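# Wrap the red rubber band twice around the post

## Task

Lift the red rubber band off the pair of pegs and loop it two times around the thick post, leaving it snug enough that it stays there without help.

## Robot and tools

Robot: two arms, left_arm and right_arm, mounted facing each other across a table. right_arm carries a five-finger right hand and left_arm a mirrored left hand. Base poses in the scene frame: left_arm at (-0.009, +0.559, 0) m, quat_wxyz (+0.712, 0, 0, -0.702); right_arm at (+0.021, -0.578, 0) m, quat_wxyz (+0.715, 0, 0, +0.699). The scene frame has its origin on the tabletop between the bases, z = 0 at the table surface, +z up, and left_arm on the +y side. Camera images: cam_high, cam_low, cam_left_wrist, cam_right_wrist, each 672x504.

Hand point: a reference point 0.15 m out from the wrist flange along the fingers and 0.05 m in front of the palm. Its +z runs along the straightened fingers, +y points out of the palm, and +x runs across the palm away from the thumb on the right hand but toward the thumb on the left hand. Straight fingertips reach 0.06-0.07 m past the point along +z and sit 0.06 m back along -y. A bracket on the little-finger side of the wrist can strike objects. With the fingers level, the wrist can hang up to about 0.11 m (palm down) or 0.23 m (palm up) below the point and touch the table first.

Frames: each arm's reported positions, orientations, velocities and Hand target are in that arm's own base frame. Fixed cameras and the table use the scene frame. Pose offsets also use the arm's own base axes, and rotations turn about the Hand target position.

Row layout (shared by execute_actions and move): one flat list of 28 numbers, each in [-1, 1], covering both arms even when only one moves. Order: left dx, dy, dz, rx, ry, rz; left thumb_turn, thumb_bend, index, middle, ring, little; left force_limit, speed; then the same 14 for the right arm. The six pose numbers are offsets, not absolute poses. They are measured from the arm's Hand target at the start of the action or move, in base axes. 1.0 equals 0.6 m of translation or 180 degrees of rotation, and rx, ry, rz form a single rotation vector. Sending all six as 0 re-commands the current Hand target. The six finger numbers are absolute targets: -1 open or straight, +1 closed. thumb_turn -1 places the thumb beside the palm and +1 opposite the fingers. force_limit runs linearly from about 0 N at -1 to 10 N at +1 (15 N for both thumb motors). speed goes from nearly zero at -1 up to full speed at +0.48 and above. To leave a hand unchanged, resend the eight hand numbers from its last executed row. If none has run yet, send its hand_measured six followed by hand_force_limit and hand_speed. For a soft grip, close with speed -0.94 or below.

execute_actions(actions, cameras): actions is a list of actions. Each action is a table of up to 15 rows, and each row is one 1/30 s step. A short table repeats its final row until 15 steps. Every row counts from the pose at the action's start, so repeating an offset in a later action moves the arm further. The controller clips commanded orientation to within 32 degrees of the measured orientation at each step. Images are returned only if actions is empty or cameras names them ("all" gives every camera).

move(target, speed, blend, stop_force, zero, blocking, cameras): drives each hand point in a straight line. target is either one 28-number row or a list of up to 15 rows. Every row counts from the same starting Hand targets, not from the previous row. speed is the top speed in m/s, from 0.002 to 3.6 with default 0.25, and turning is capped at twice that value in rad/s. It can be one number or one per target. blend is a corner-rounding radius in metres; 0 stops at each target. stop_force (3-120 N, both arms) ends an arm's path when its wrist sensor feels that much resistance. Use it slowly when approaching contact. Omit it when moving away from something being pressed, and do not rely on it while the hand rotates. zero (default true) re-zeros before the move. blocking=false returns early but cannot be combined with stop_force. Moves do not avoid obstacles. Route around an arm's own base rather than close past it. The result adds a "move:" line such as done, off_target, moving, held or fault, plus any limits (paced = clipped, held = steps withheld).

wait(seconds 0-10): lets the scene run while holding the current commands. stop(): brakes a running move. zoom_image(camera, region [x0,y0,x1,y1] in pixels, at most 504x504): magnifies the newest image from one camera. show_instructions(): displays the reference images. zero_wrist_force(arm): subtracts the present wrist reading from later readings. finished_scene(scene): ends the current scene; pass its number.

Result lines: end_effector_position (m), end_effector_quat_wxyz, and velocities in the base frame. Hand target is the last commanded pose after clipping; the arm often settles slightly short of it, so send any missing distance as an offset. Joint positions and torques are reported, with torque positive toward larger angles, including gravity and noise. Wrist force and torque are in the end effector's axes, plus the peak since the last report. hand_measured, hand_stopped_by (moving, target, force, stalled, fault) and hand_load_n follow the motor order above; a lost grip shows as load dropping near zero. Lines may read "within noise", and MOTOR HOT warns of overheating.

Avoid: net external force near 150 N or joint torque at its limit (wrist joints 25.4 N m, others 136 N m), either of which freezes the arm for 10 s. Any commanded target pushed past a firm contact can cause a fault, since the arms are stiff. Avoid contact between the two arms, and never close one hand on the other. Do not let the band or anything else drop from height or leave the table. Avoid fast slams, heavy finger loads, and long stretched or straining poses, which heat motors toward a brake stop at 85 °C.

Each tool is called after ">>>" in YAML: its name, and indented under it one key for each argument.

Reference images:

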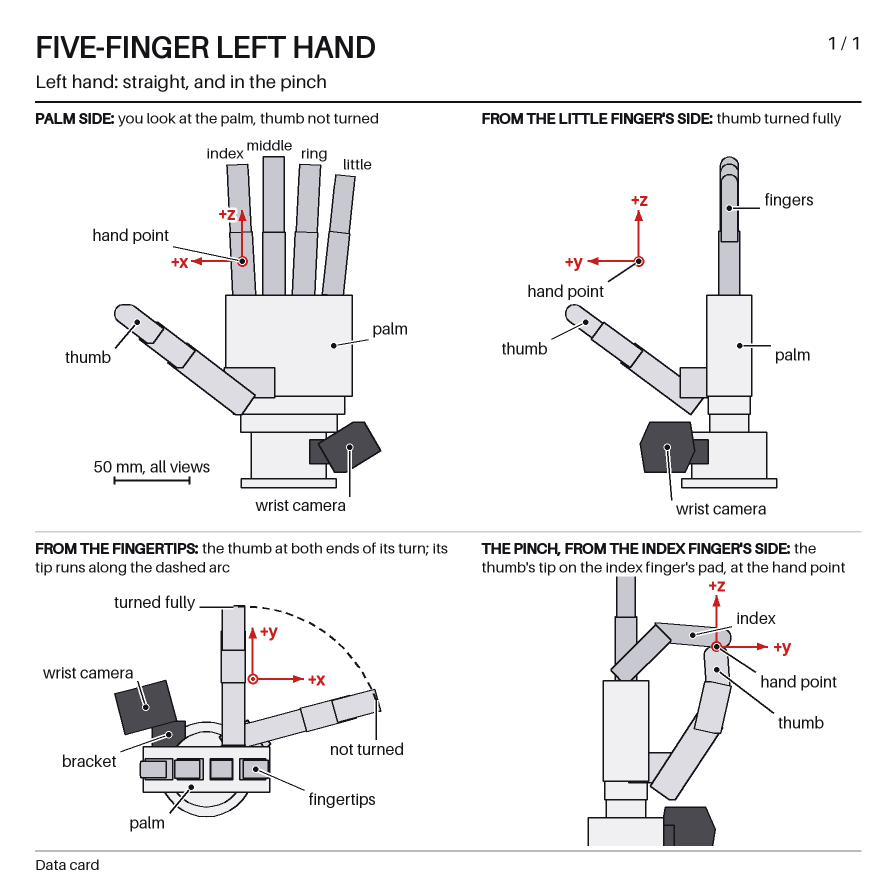

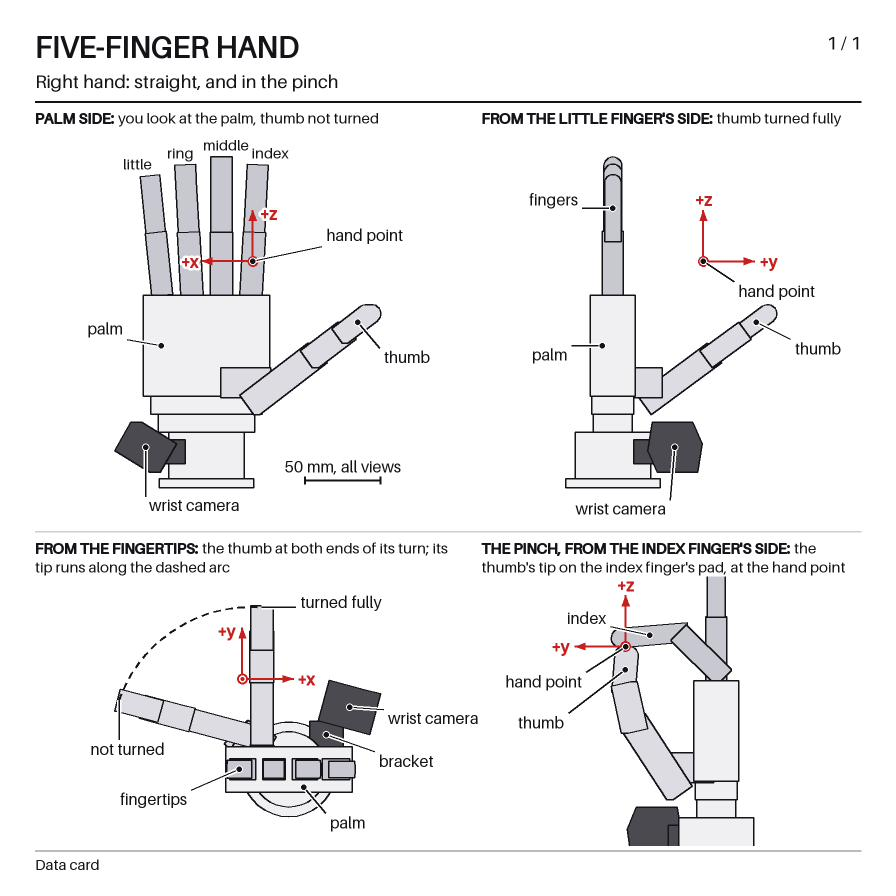

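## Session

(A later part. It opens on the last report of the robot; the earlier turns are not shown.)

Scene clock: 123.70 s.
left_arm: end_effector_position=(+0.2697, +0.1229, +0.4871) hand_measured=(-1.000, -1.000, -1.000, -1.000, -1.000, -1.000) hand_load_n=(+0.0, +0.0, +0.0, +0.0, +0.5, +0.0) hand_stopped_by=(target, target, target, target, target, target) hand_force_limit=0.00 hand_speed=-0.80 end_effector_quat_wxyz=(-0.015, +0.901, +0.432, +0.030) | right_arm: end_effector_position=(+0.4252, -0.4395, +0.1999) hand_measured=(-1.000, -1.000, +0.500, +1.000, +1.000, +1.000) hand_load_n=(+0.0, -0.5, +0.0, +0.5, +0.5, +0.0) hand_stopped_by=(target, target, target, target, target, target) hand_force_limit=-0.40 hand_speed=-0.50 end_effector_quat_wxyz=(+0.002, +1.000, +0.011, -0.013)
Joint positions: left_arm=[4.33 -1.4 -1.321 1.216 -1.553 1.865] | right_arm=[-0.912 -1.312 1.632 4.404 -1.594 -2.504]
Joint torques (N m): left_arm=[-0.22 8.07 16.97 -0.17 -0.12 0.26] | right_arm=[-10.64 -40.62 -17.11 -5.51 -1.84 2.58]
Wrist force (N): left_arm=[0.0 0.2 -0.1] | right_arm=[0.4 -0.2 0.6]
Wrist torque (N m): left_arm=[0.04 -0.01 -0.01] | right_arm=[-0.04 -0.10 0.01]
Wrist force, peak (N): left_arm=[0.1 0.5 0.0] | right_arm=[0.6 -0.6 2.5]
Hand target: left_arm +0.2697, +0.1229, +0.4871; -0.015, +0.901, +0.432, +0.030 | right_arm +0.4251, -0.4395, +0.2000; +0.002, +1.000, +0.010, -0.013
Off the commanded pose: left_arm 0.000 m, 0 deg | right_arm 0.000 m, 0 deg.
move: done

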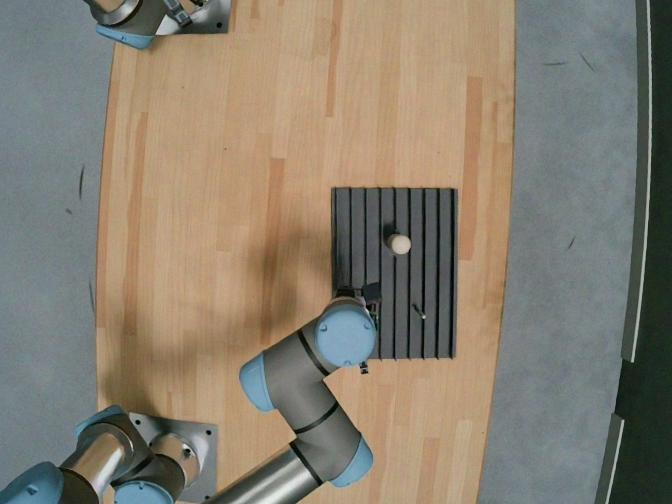

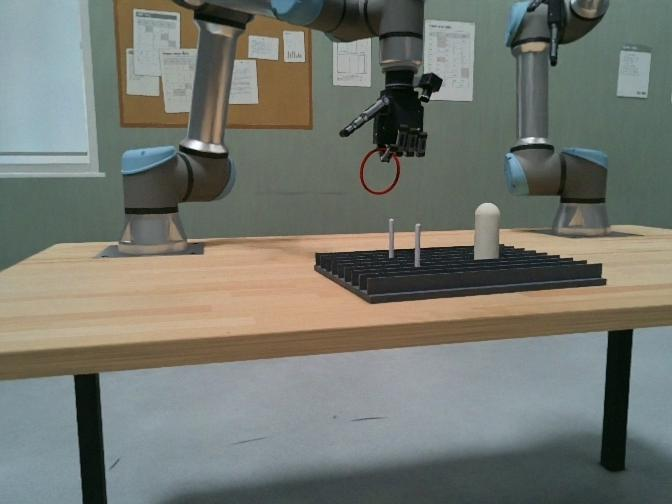

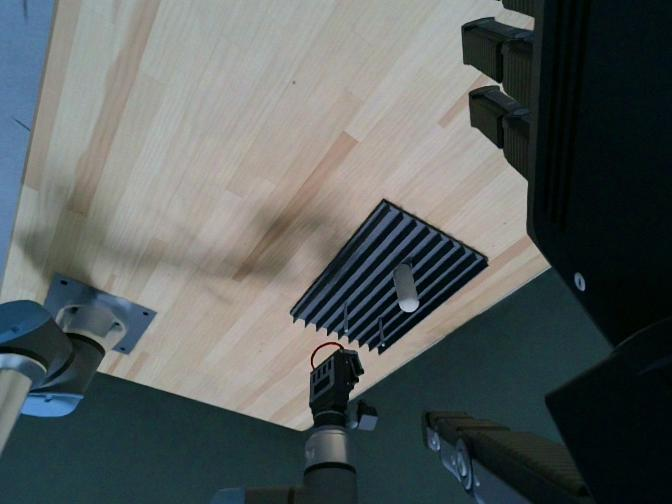

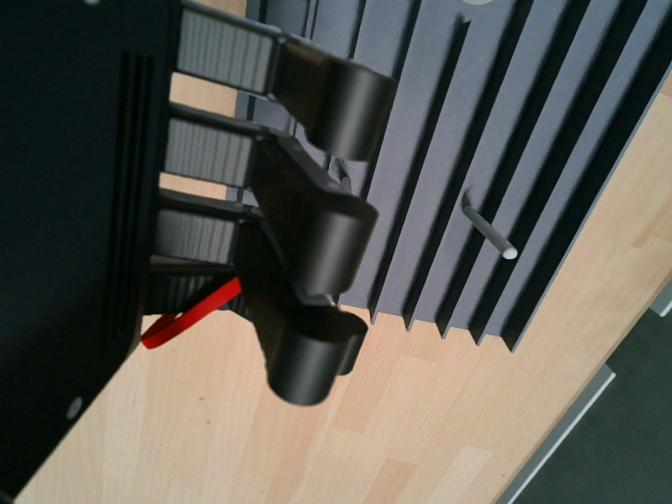

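>>> move:
  target:
    - [0,0,0,0,0,0,-1,-1,-1,-1,-1,-1,0,-0.8, 0,0,0,0,0,0,-1,-1,0.15,1,1,1,-0.4,-0.5]
    - [0,0,0,0,0,0,-1,-1,-1,-1,-1,-1,0,-0.8, 0,0,-0.1167,0,0,0,-1,-1,0.15,1,1,1,-0.4,-0.5]
  speed: 0.15
  cameras: ["all"]

>>> zoom_image:
  camera: "cam_right_wrist"
  region: [100, 0, 500, 400]

>>> zoom_image:
  camera: "cam_low"
  region: [320, 100, 490, 300]

>>> zoom_image:
  camera: "cam_left_wrist"
  region: [270, 200, 470, 400]

Scene clock: 126.57 s.
left_arm: end_effector_position=(+0.2697, +0.1229, +0.4871) hand_measured=(-1.000, -1.000, -1.000, -1.000, -1.000, -1.000) hand_load_n=(+0.0, +0.0, +0.0, +0.0, +0.0, +0.0) hand_stopped_by=(target, target, target, target, target, target) hand_force_limit=0.00 hand_speed=-0.80 end_effector_quat_wxyz=(-0.015, +0.901, +0.432, +0.030) | right_arm: end_effector_position=(+0.4251, -0.4395, +0.1300) hand_measured=(-1.000, -1.000, +0.150, +1.000, +1.000, +1.000) hand_load_n=(+0.0, +0.0, +0.0, +0.0, +0.0, +0.0) hand_stopped_by=(target, target, target, target, target, target) hand_force_limit=-0.40 hand_speed=-0.50 end_effector_quat_wxyz=(+0.002, +1.000, +0.010, -0.013)
Joint positions: left_arm=[4.33 -1.4 -1.321 1.216 -1.553 1.865] | right_arm=[-0.912 -1.247 1.739 4.232 -1.594 -2.503]
Joint torques (N m): left_arm=[1.61 8.45 17.98 0 -0.19 0.06] | right_arm=[-7.1 -30.38 -15.39 -4.14 0.23 0.87]
Wrist force (N): left_arm=[0.0 0.3 0.0] | right_arm=[0.4 -0.2 0.2]
Wrist torque (N m): left_arm=[0.04 -0.01 -0.02] | right_arm=[-0.01 -0.07 -0.02]
Wrist force, peak (N): left_arm=[0.1 0.4 -0.1] | right_arm=[0.3 0.0 1.9]
Hand target: left_arm +0.2697, +0.1229, +0.4871; -0.015, +0.901, +0.432, +0.030 | right_arm +0.4251, -0.4395, +0.1299; +0.002, +1.000, +0.010, -0.013
Off the commanded pose: left_arm 0.000 m, 0 deg | right_arm 0.000 m, 0 deg.
move: done

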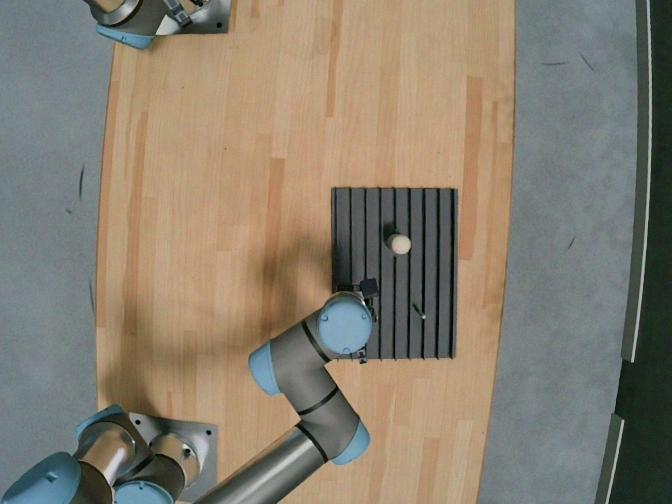

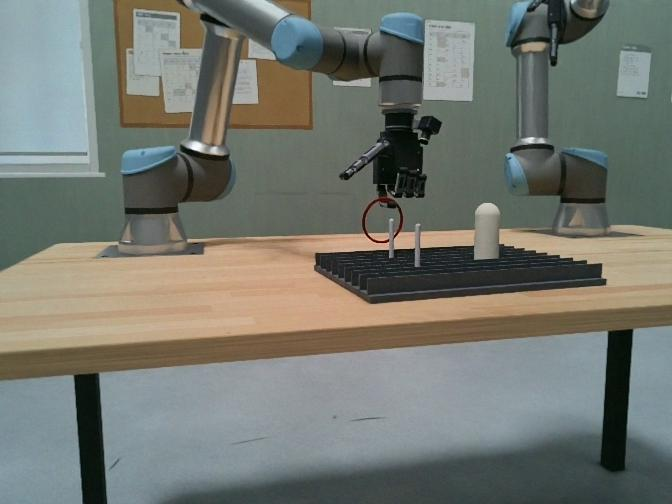

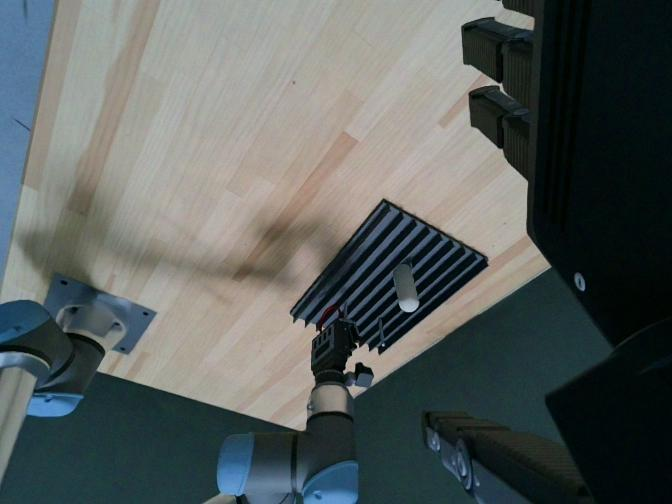

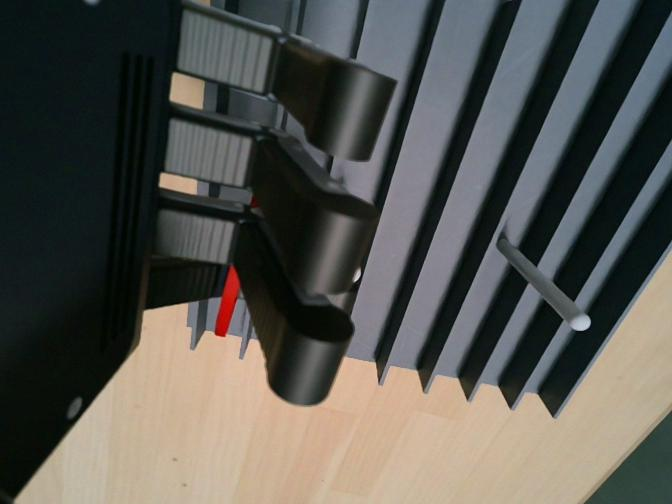

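Scaled by 1.260 from the camera's 672x504 image, which has a finer 960x720 frame.

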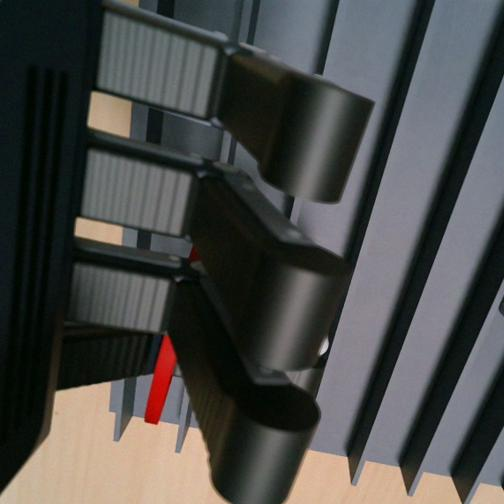

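Scaled by 2.520 from the camera's 672x504 image, which has a finer 960x720 frame.

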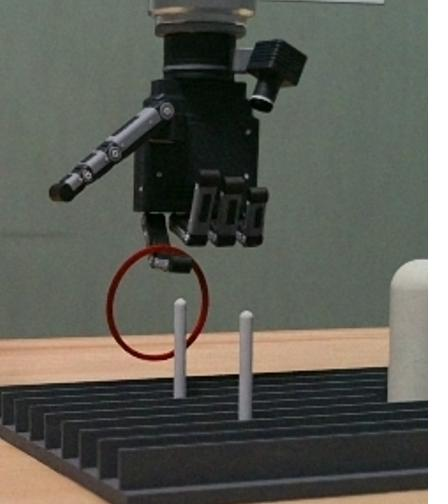

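Scaled by 2.520 from the camera's 672x504 image, which has a finer 960x720 frame.

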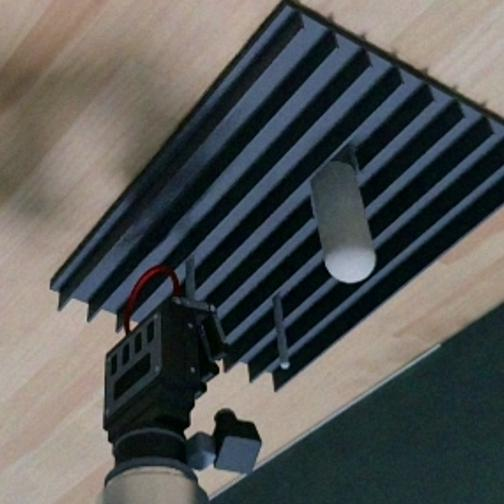

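>>> move:
  target:
    - [0,0,0,0,0,0,-1,-1,-1,-1,-1,-1,0,-0.8, 0.0166,-0.1498,-0.0083,0,0,0,-1,-1,0.15,1,1,1,-0.4,-0.5]
  speed: 0.12
  cameras: ["all"]

>>> zoom_image:
  camera: "cam_right_wrist"
  region: [100, 0, 500, 400]

>>> zoom_image:
  camera: "cam_low"
  region: [320, 100, 490, 300]

>>> zoom_image:
  camera: "cam_left_wrist"
  region: [270, 200, 470, 400]

>>> zoom_image:
  camera: "cam_high"
  region: [320, 260, 480, 380]

Scene clock: 128.60 s.
left_arm: end_effector_position=(+0.2697, +0.1229, +0.4871) hand_measured=(-1.000, -1.000, -1.000, -1.000, -1.000, -1.000) hand_load_n=(+0.0, +0.0, +0.0, +0.0, +0.0, +0.0) hand_stopped_by=(target, target, target, target, target, target) hand_force_limit=0.00 hand_speed=-0.80 end_effector_quat_wxyz=(-0.015, +0.901, +0.432, +0.030) | right_arm: end_effector_position=(+0.4350, -0.5294, +0.1249) hand_measured=(-1.000, -1.000, +0.150, +1.000, +1.000, +1.000) hand_load_n=(+0.0, +0.0, +0.0, +0.0, +0.0, +0.0) hand_stopped_by=(target, target, target, target, target, target) hand_force_limit=-0.40 hand_speed=-0.50 end_effector_quat_wxyz=(+0.002, +1.000, +0.010, -0.013)
Joint positions: left_arm=[4.33 -1.4 -1.321 1.216 -1.553 1.865] | right_arm=[-0.984 -1.095 1.531 4.287 -1.595 -2.575]
Joint torques (N m): left_arm=[1.35 7.96 15.96 -0.29 -0.06 0.09] | right_arm=[9.41 -36 -26.28 -5.77 -1.24 2.61]
Wrist force (N): left_arm=[0.0 0.3 0.1] | right_arm=[0.0 -0.4 0.8]
Wrist torque (N m): left_arm=[0.03 0.00 -0.01] | right_arm=[-0.07 -0.03 -0.08]
Wrist force, peak (N): left_arm=[-0.1 0.4 -0.2] | right_arm=[0.2 1.3 0.7]
Hand target: left_arm +0.2697, +0.1229, +0.4871; -0.015, +0.901, +0.432, +0.030 | right_arm +0.4351, -0.5294, +0.1250; +0.002, +1.000, +0.010, -0.013
Off the commanded pose: left_arm 0.000 m, 0 deg | right_arm 0.000 m, 0 deg.
move: done

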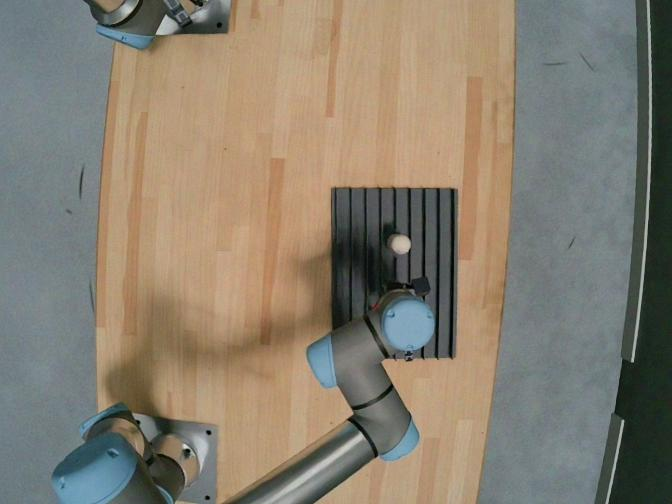

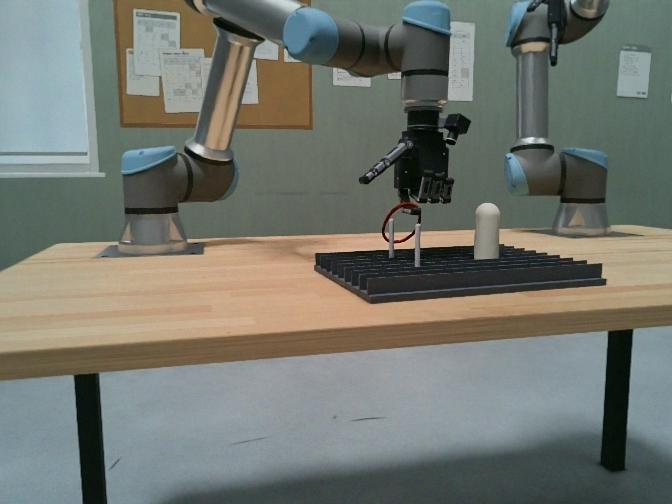

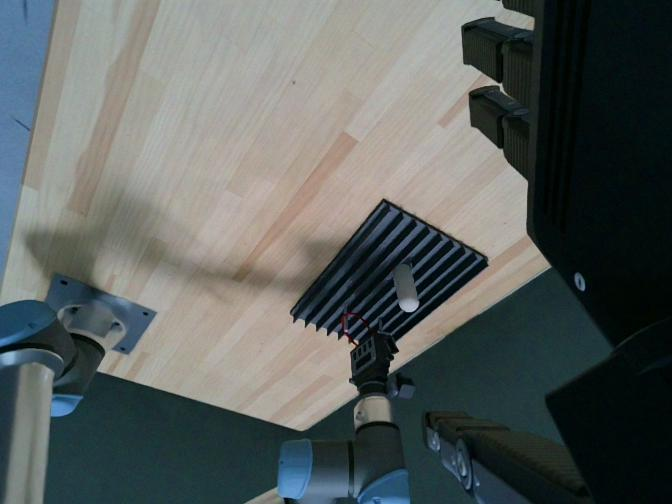

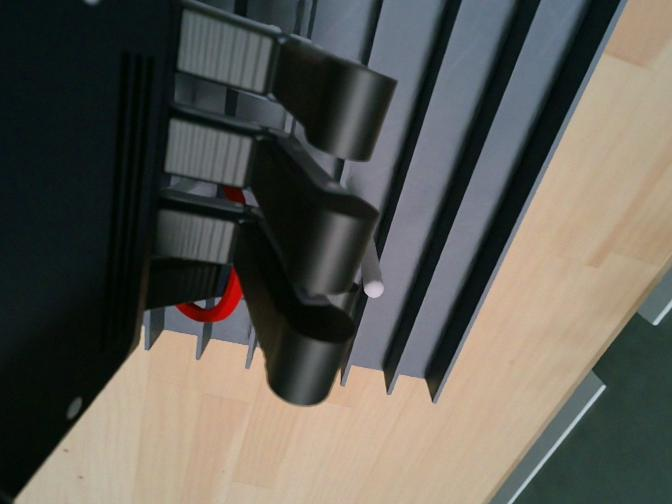

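Scaled by 1.260 from the camera's 672x504 image, which has a finer 960x720 frame.

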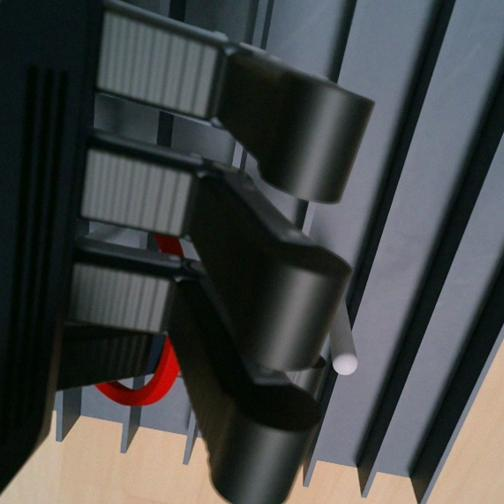

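Scaled by 2.520 from the camera's 672x504 image, which has a finer 960x720 frame.

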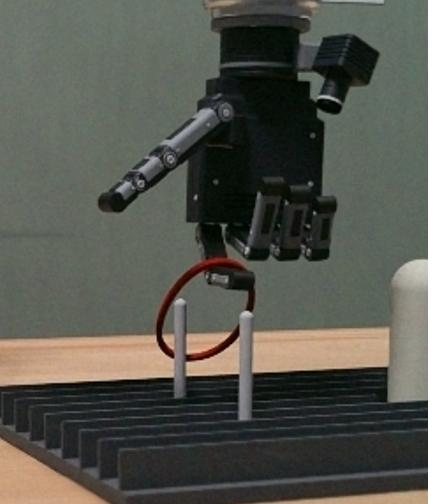

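Scaled by 2.520 from the camera's 672x504 image, which has a finer 960x720 frame.

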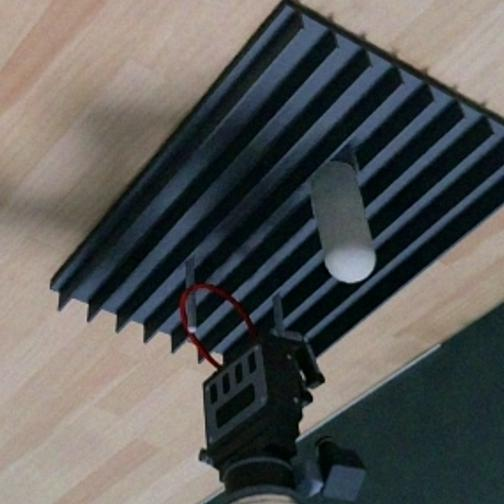

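Scaled by 3.150 from the camera's 672x504 image, which has a finer 960x720 frame.

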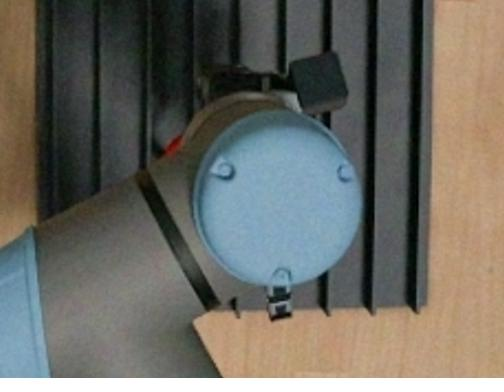

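>>> zoom_image:
  camera: "cam_low"
  region: [370, 190, 440, 270]

>>> zoom_image:
  camera: "cam_left_wrist"
  region: [320, 280, 400, 370]

Scaled by 6.300 from the camera's 672x504 image, which has a finer 960x720 frame.

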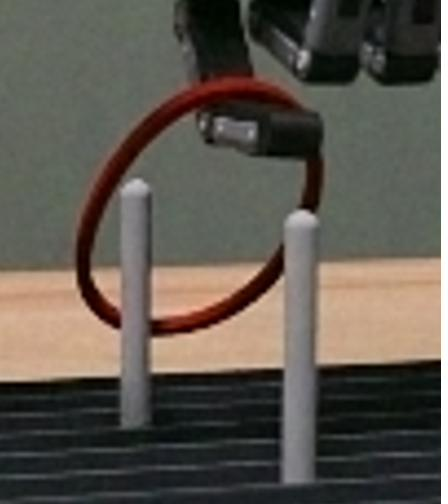

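Scaled by 5.600 from the camera's 672x504 image, which has a finer 960x720 frame.

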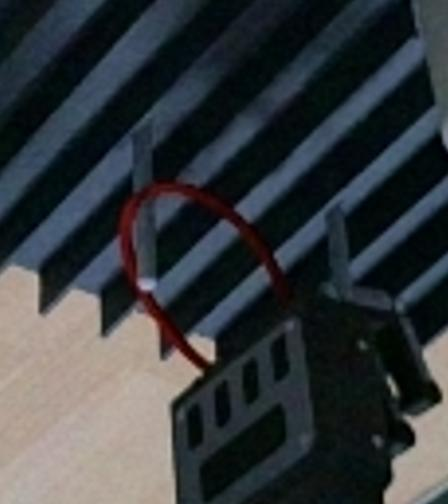

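>>> move:
  target:
    - [0,0,0,0,0,0,-1,-1,-1,-1,-1,-1,0,-0.8, -0.011,-0.1,0,0,0,0,-1,-1,0.15,1,1,1,-0.4,-0.5]
  speed: 0.1
  cameras: ["all"]

>>> zoom_image:
  camera: "cam_low"
  region: [360, 160, 460, 280]

>>> zoom_image:
  camera: "cam_left_wrist"
  region: [310, 280, 430, 400]

Scene clock: 131.67 s.
left_arm: end_effector_position=(+0.2697, +0.1229, +0.4871) hand_measured=(-1.000, -1.000, -1.000, -1.000, -1.000, -1.000) hand_load_n=(+0.0, +0.0, +0.5, +0.0, +0.0, +0.0) hand_stopped_by=(target, target, target, target, target, target) hand_force_limit=0.00 hand_speed=-0.80 end_effector_quat_wxyz=(-0.015, +0.901, +0.432, +0.030) | right_arm: end_effector_position=(+0.4284, -0.5894, +0.1249) hand_measured=(-1.000, -1.000, +0.150, +1.000, +1.000, +1.000) hand_load_n=(+0.0, +0.0, +1.0, +0.0, +0.0, +0.0) hand_stopped_by=(target, target, target, target, target, target) hand_force_limit=-0.40 hand_speed=-0.50 end_effector_quat_wxyz=(+0.002, +1.000, +0.010, -0.013)
Joint positions: left_arm=[4.33 -1.4 -1.321 1.216 -1.553 1.865] | right_arm=[-1.04 -1.008 1.393 4.336 -1.595 -2.631]
Joint torques (N m): left_arm=[0.43 7.66 17.81 0.01 0.06 0.18] | right_arm=[8.17 -45.63 -25.85 -6.41 -1.6 2.45]
Wrist force (N): left_arm=[0.2 0.2 -0.1] | right_arm=[0.3 -2.7 1.6]
Wrist torque (N m): left_arm=[0.04 -0.03 0.00] | right_arm=[-0.12 -0.05 -0.06]
Wrist force, peak (N): left_arm=[0.6 0.2 0.0] | right_arm=[0.1 -2.8 1.6]
Hand target: left_arm +0.2697, +0.1229, +0.4871; -0.015, +0.901, +0.432, +0.030 | right_arm +0.4285, -0.5894, +0.1250; +0.002, +1.000, +0.010, -0.013
Off the commanded pose: left_arm 0.000 m, 0 deg | right_arm 0.000 m, 0 deg.
move: done

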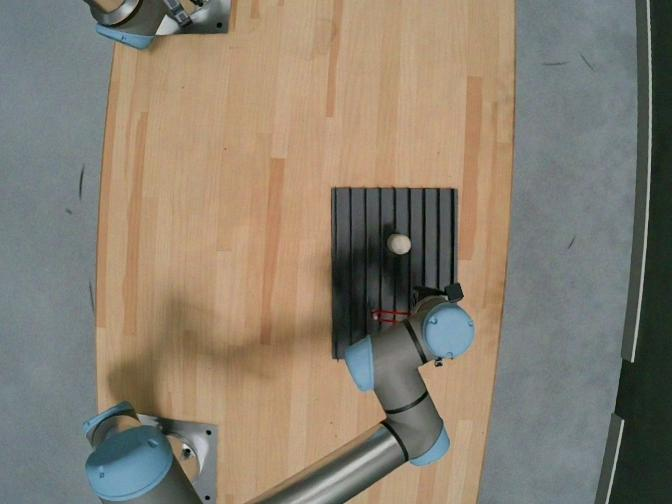

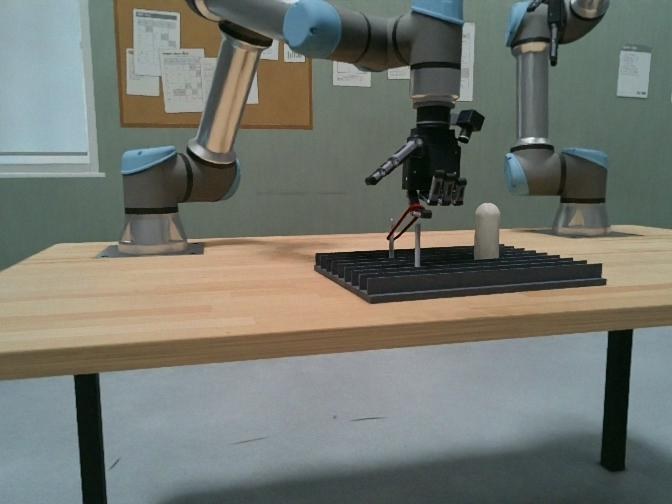

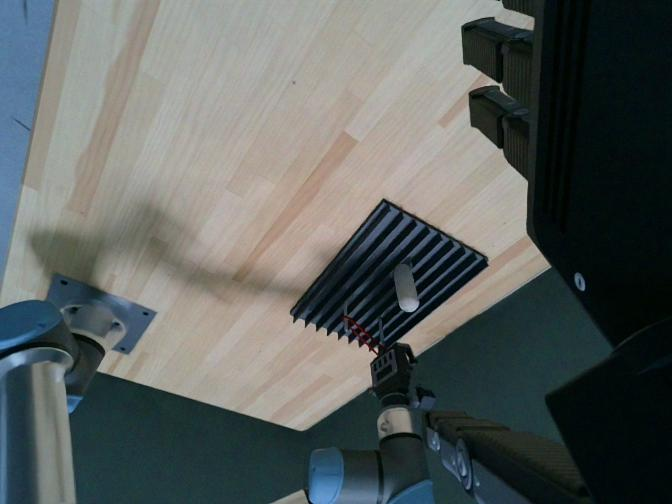

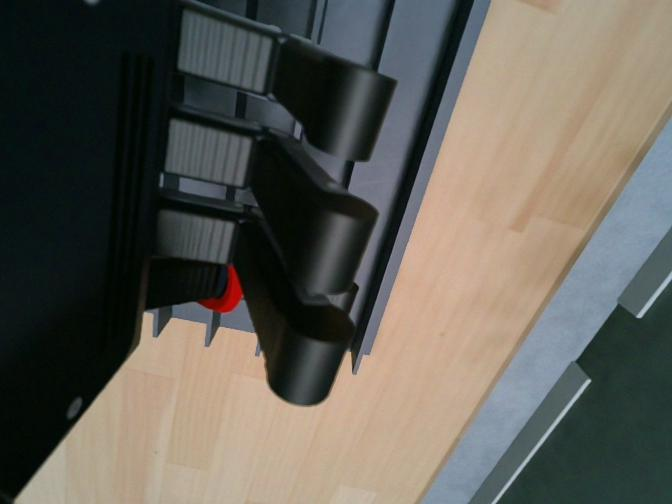

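Scaled by 4.200 from the camera's 672x504 image, which has a finer 960x720 frame.

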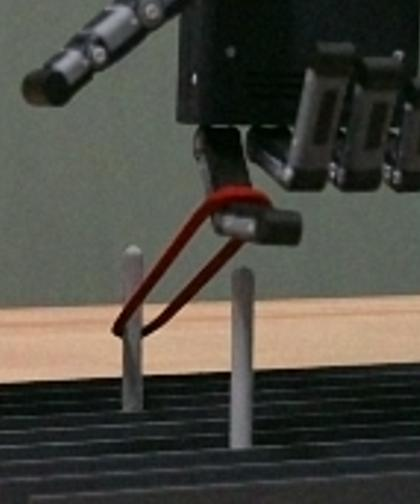

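Scaled by 4.200 from the camera's 672x504 image, which has a finer 960x720 frame.

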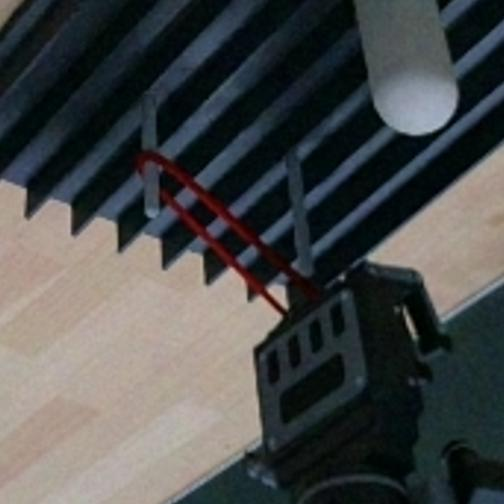

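>>> zoom_image:
  camera: "cam_high"
  region: [360, 270, 480, 370]

>>> zoom_image:
  camera: "cam_low"
  region: [380, 190, 450, 260]

Scaled by 4.200 from the camera's 672x504 image, which has a finer 960x720 frame.

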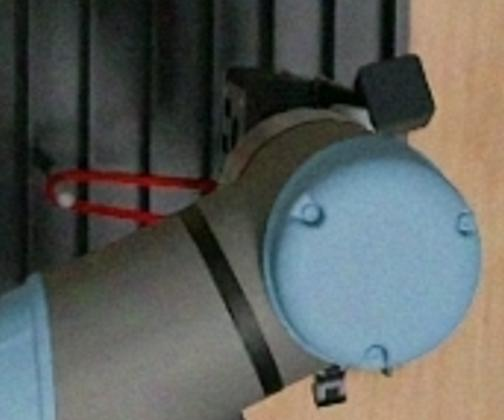

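Scaled by 7.200 from the camera's 672x504 image, which has a finer 960x720 frame.

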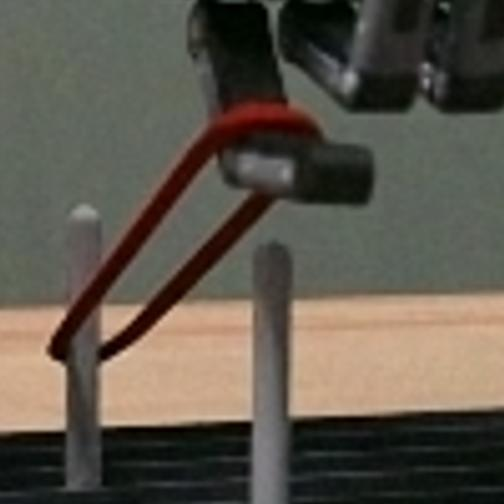

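>>> move:
  target:
    - [0,0,0,0,0,0,-1,-1,-1,-1,-1,-1,0,-0.8, 0.005,-0.07,0,0,0,0,-1,-1,0.15,1,1,1,-0.4,-0.5]
    - [0,0,0,0,0,0,-1,-1,-1,-1,-1,-1,0,-0.8, 0.005,-0.07,-0.06,0,0,0,-1,-1,0.15,1,1,1,-0.4,-0.5]
  speed: 0.1
  cameras: ["all"]

>>> zoom_image:
  camera: "cam_low"
  region: [370, 170, 470, 280]

>>> zoom_image:
  camera: "cam_left_wrist"
  region: [320, 280, 440, 400]

>>> zoom_image:
  camera: "cam_high"
  region: [360, 270, 480, 370]

Scene clock: 135.07 s.
left_arm: end_effector_position=(+0.2697, +0.1229, +0.4871) hand_measured=(-1.000, -1.000, -1.000, -1.000, -1.000, -1.000) hand_load_n=(+0.0, +0.0, +0.0, +0.0, +0.0, +0.0) hand_stopped_by=(target, target, target, target, target, target) hand_force_limit=0.00 hand_speed=-0.80 end_effector_quat_wxyz=(-0.015, +0.901, +0.432, +0.030) | right_arm: end_effector_position=(+0.4315, -0.6314, +0.0890) hand_measured=(-1.000, -1.000, +0.150, +1.000, +1.000, +1.000) hand_load_n=(+0.0, +0.0, +1.5, +0.0, +0.0, +0.0) hand_stopped_by=(target, target, target, target, target, target) hand_force_limit=-0.40 hand_speed=-0.50 end_effector_quat_wxyz=(+0.002, +1.000, +0.010, -0.013)
Joint positions: left_arm=[4.33 -1.4 -1.321 1.216 -1.553 1.865] | right_arm=[-1.065 -0.898 1.307 4.311 -1.596 -2.657]
Joint torques (N m): left_arm=[0.83 8.03 17.74 0.02 0 -0.05] | right_arm=[8.81 -52.17 -25 -2.1 -2.19 1.89]
Wrist force (N): left_arm=[0.0 0.3 -0.1] | right_arm=[0.1 -5.2 1.0]
Wrist torque (N m): left_arm=[0.05 -0.01 -0.01] | right_arm=[-0.15 -0.03 -0.06]
Wrist force, peak (N): left_arm=[0.1 0.4 -0.2] | right_arm=[0.0 -5.7 2.2]
Hand target: left_arm +0.2697, +0.1229, +0.4871; -0.015, +0.901, +0.432, +0.030 | right_arm +0.4315, -0.6314, +0.0890; +0.002, +1.000, +0.010, -0.013
Off the commanded pose: left_arm 0.000 m, 0 deg | right_arm 0.000 m, 0 deg.
move: done

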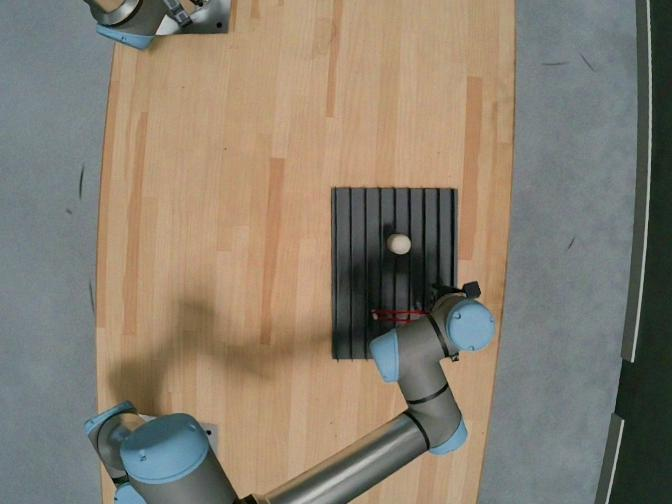

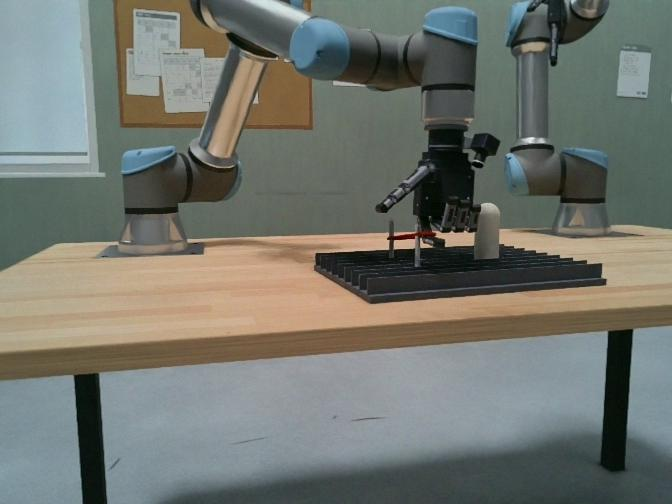

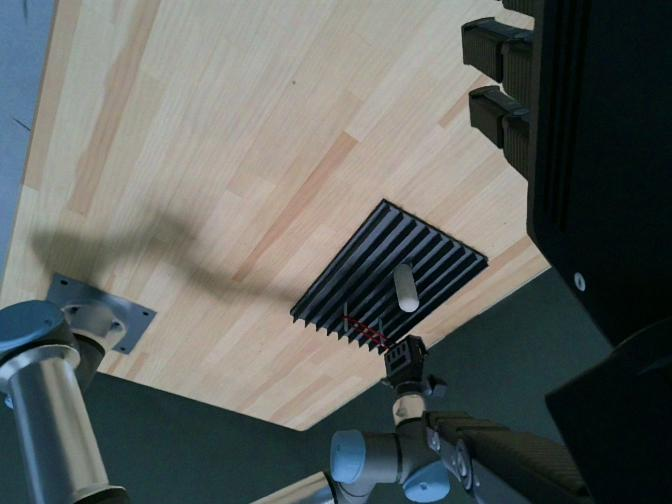

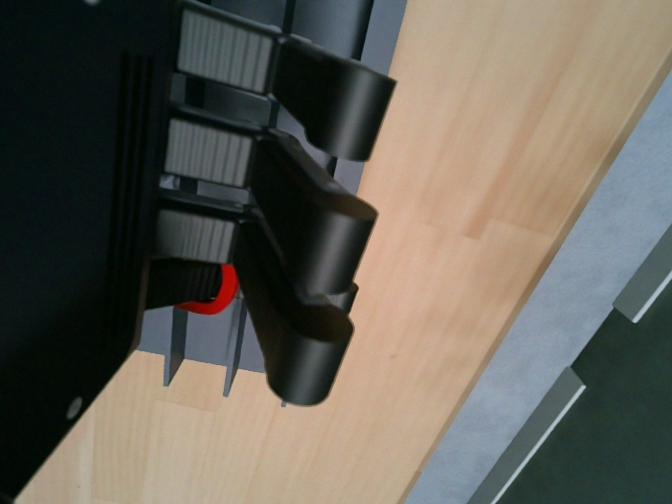

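Scaled by 4.582 from the camera's 672x504 image, which has a finer 960x720 frame.

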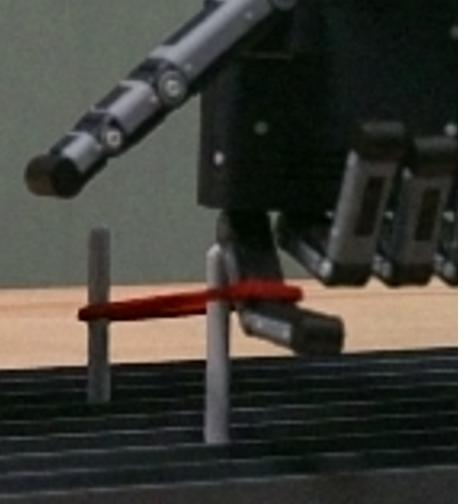

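Scaled by 4.200 from the camera's 672x504 image, which has a finer 960x720 frame.

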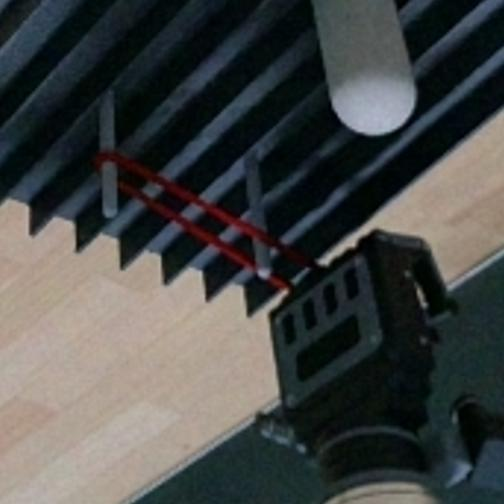

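Scaled by 4.200 from the camera's 672x504 image, which has a finer 960x720 frame.

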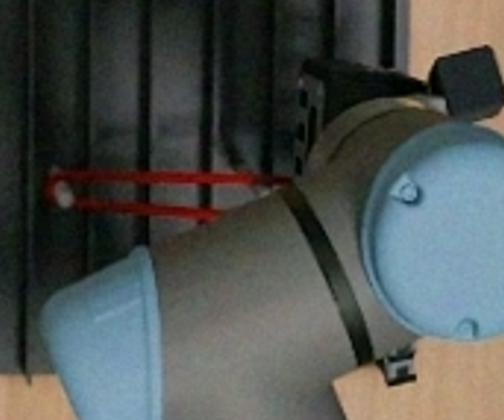

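>>> zoom_image:
  camera: "cam_left_wrist"
  region: [335, 300, 405, 370]

>>> zoom_image:
  camera: "cam_low"
  region: [385, 205, 455, 275]

Scaled by 7.200 from the camera's 672x504 image, which has a finer 960x720 frame.

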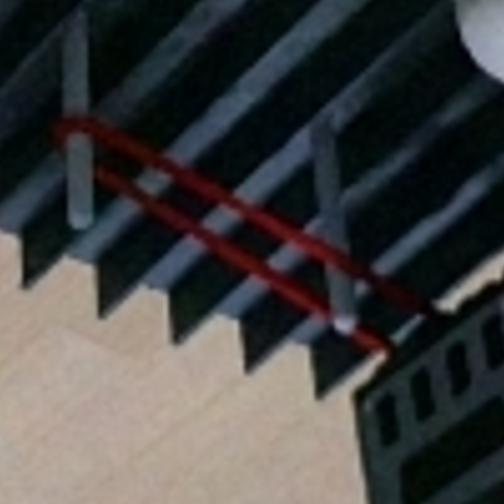

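Scaled by 7.200 from the camera's 672x504 image, which has a finer 960x720 frame.

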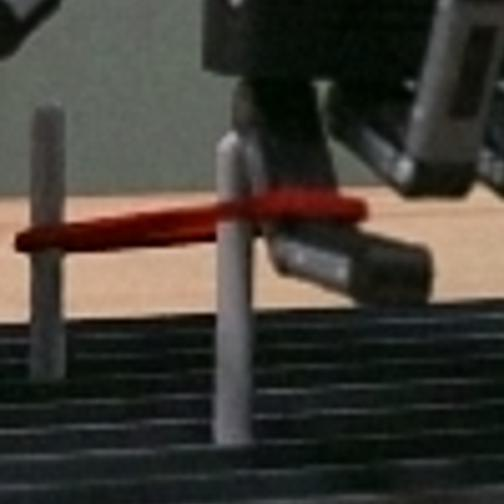

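>>> zoom_image:
  camera: "cam_left_wrist"
  region: [370, 322, 400, 352]

>>> zoom_image:
  camera: "cam_high"
  region: [365, 300, 435, 340]

>>> zoom_image:
  camera: "cam_low"
  region: [405, 215, 445, 255]

Scaled by 16.800 from the camera's 672x504 image, which has a finer 960x720 frame.

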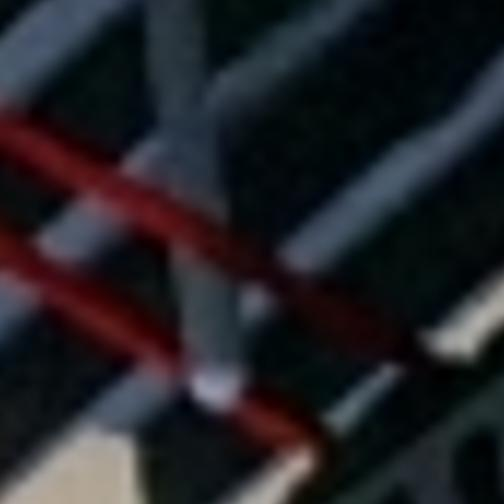

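Scaled by 7.200 from the camera's 672x504 image, which has a finer 960x720 frame.

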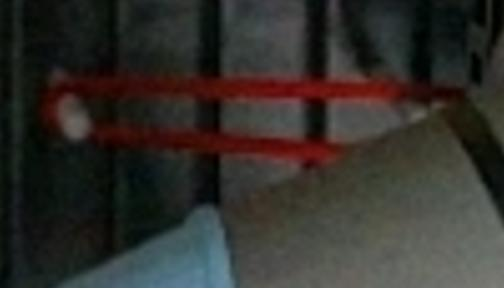

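Scaled by 12.600 from the camera's 672x504 image, which has a finer 960x720 frame.

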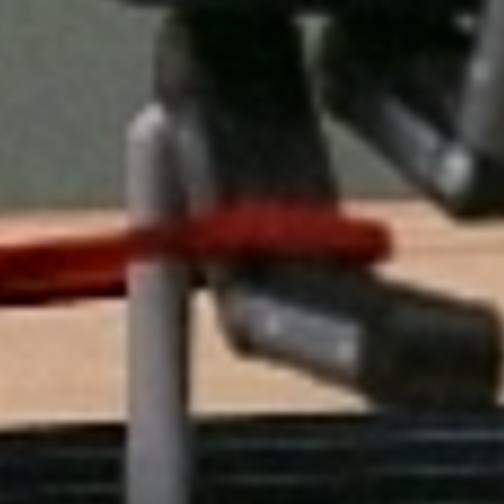

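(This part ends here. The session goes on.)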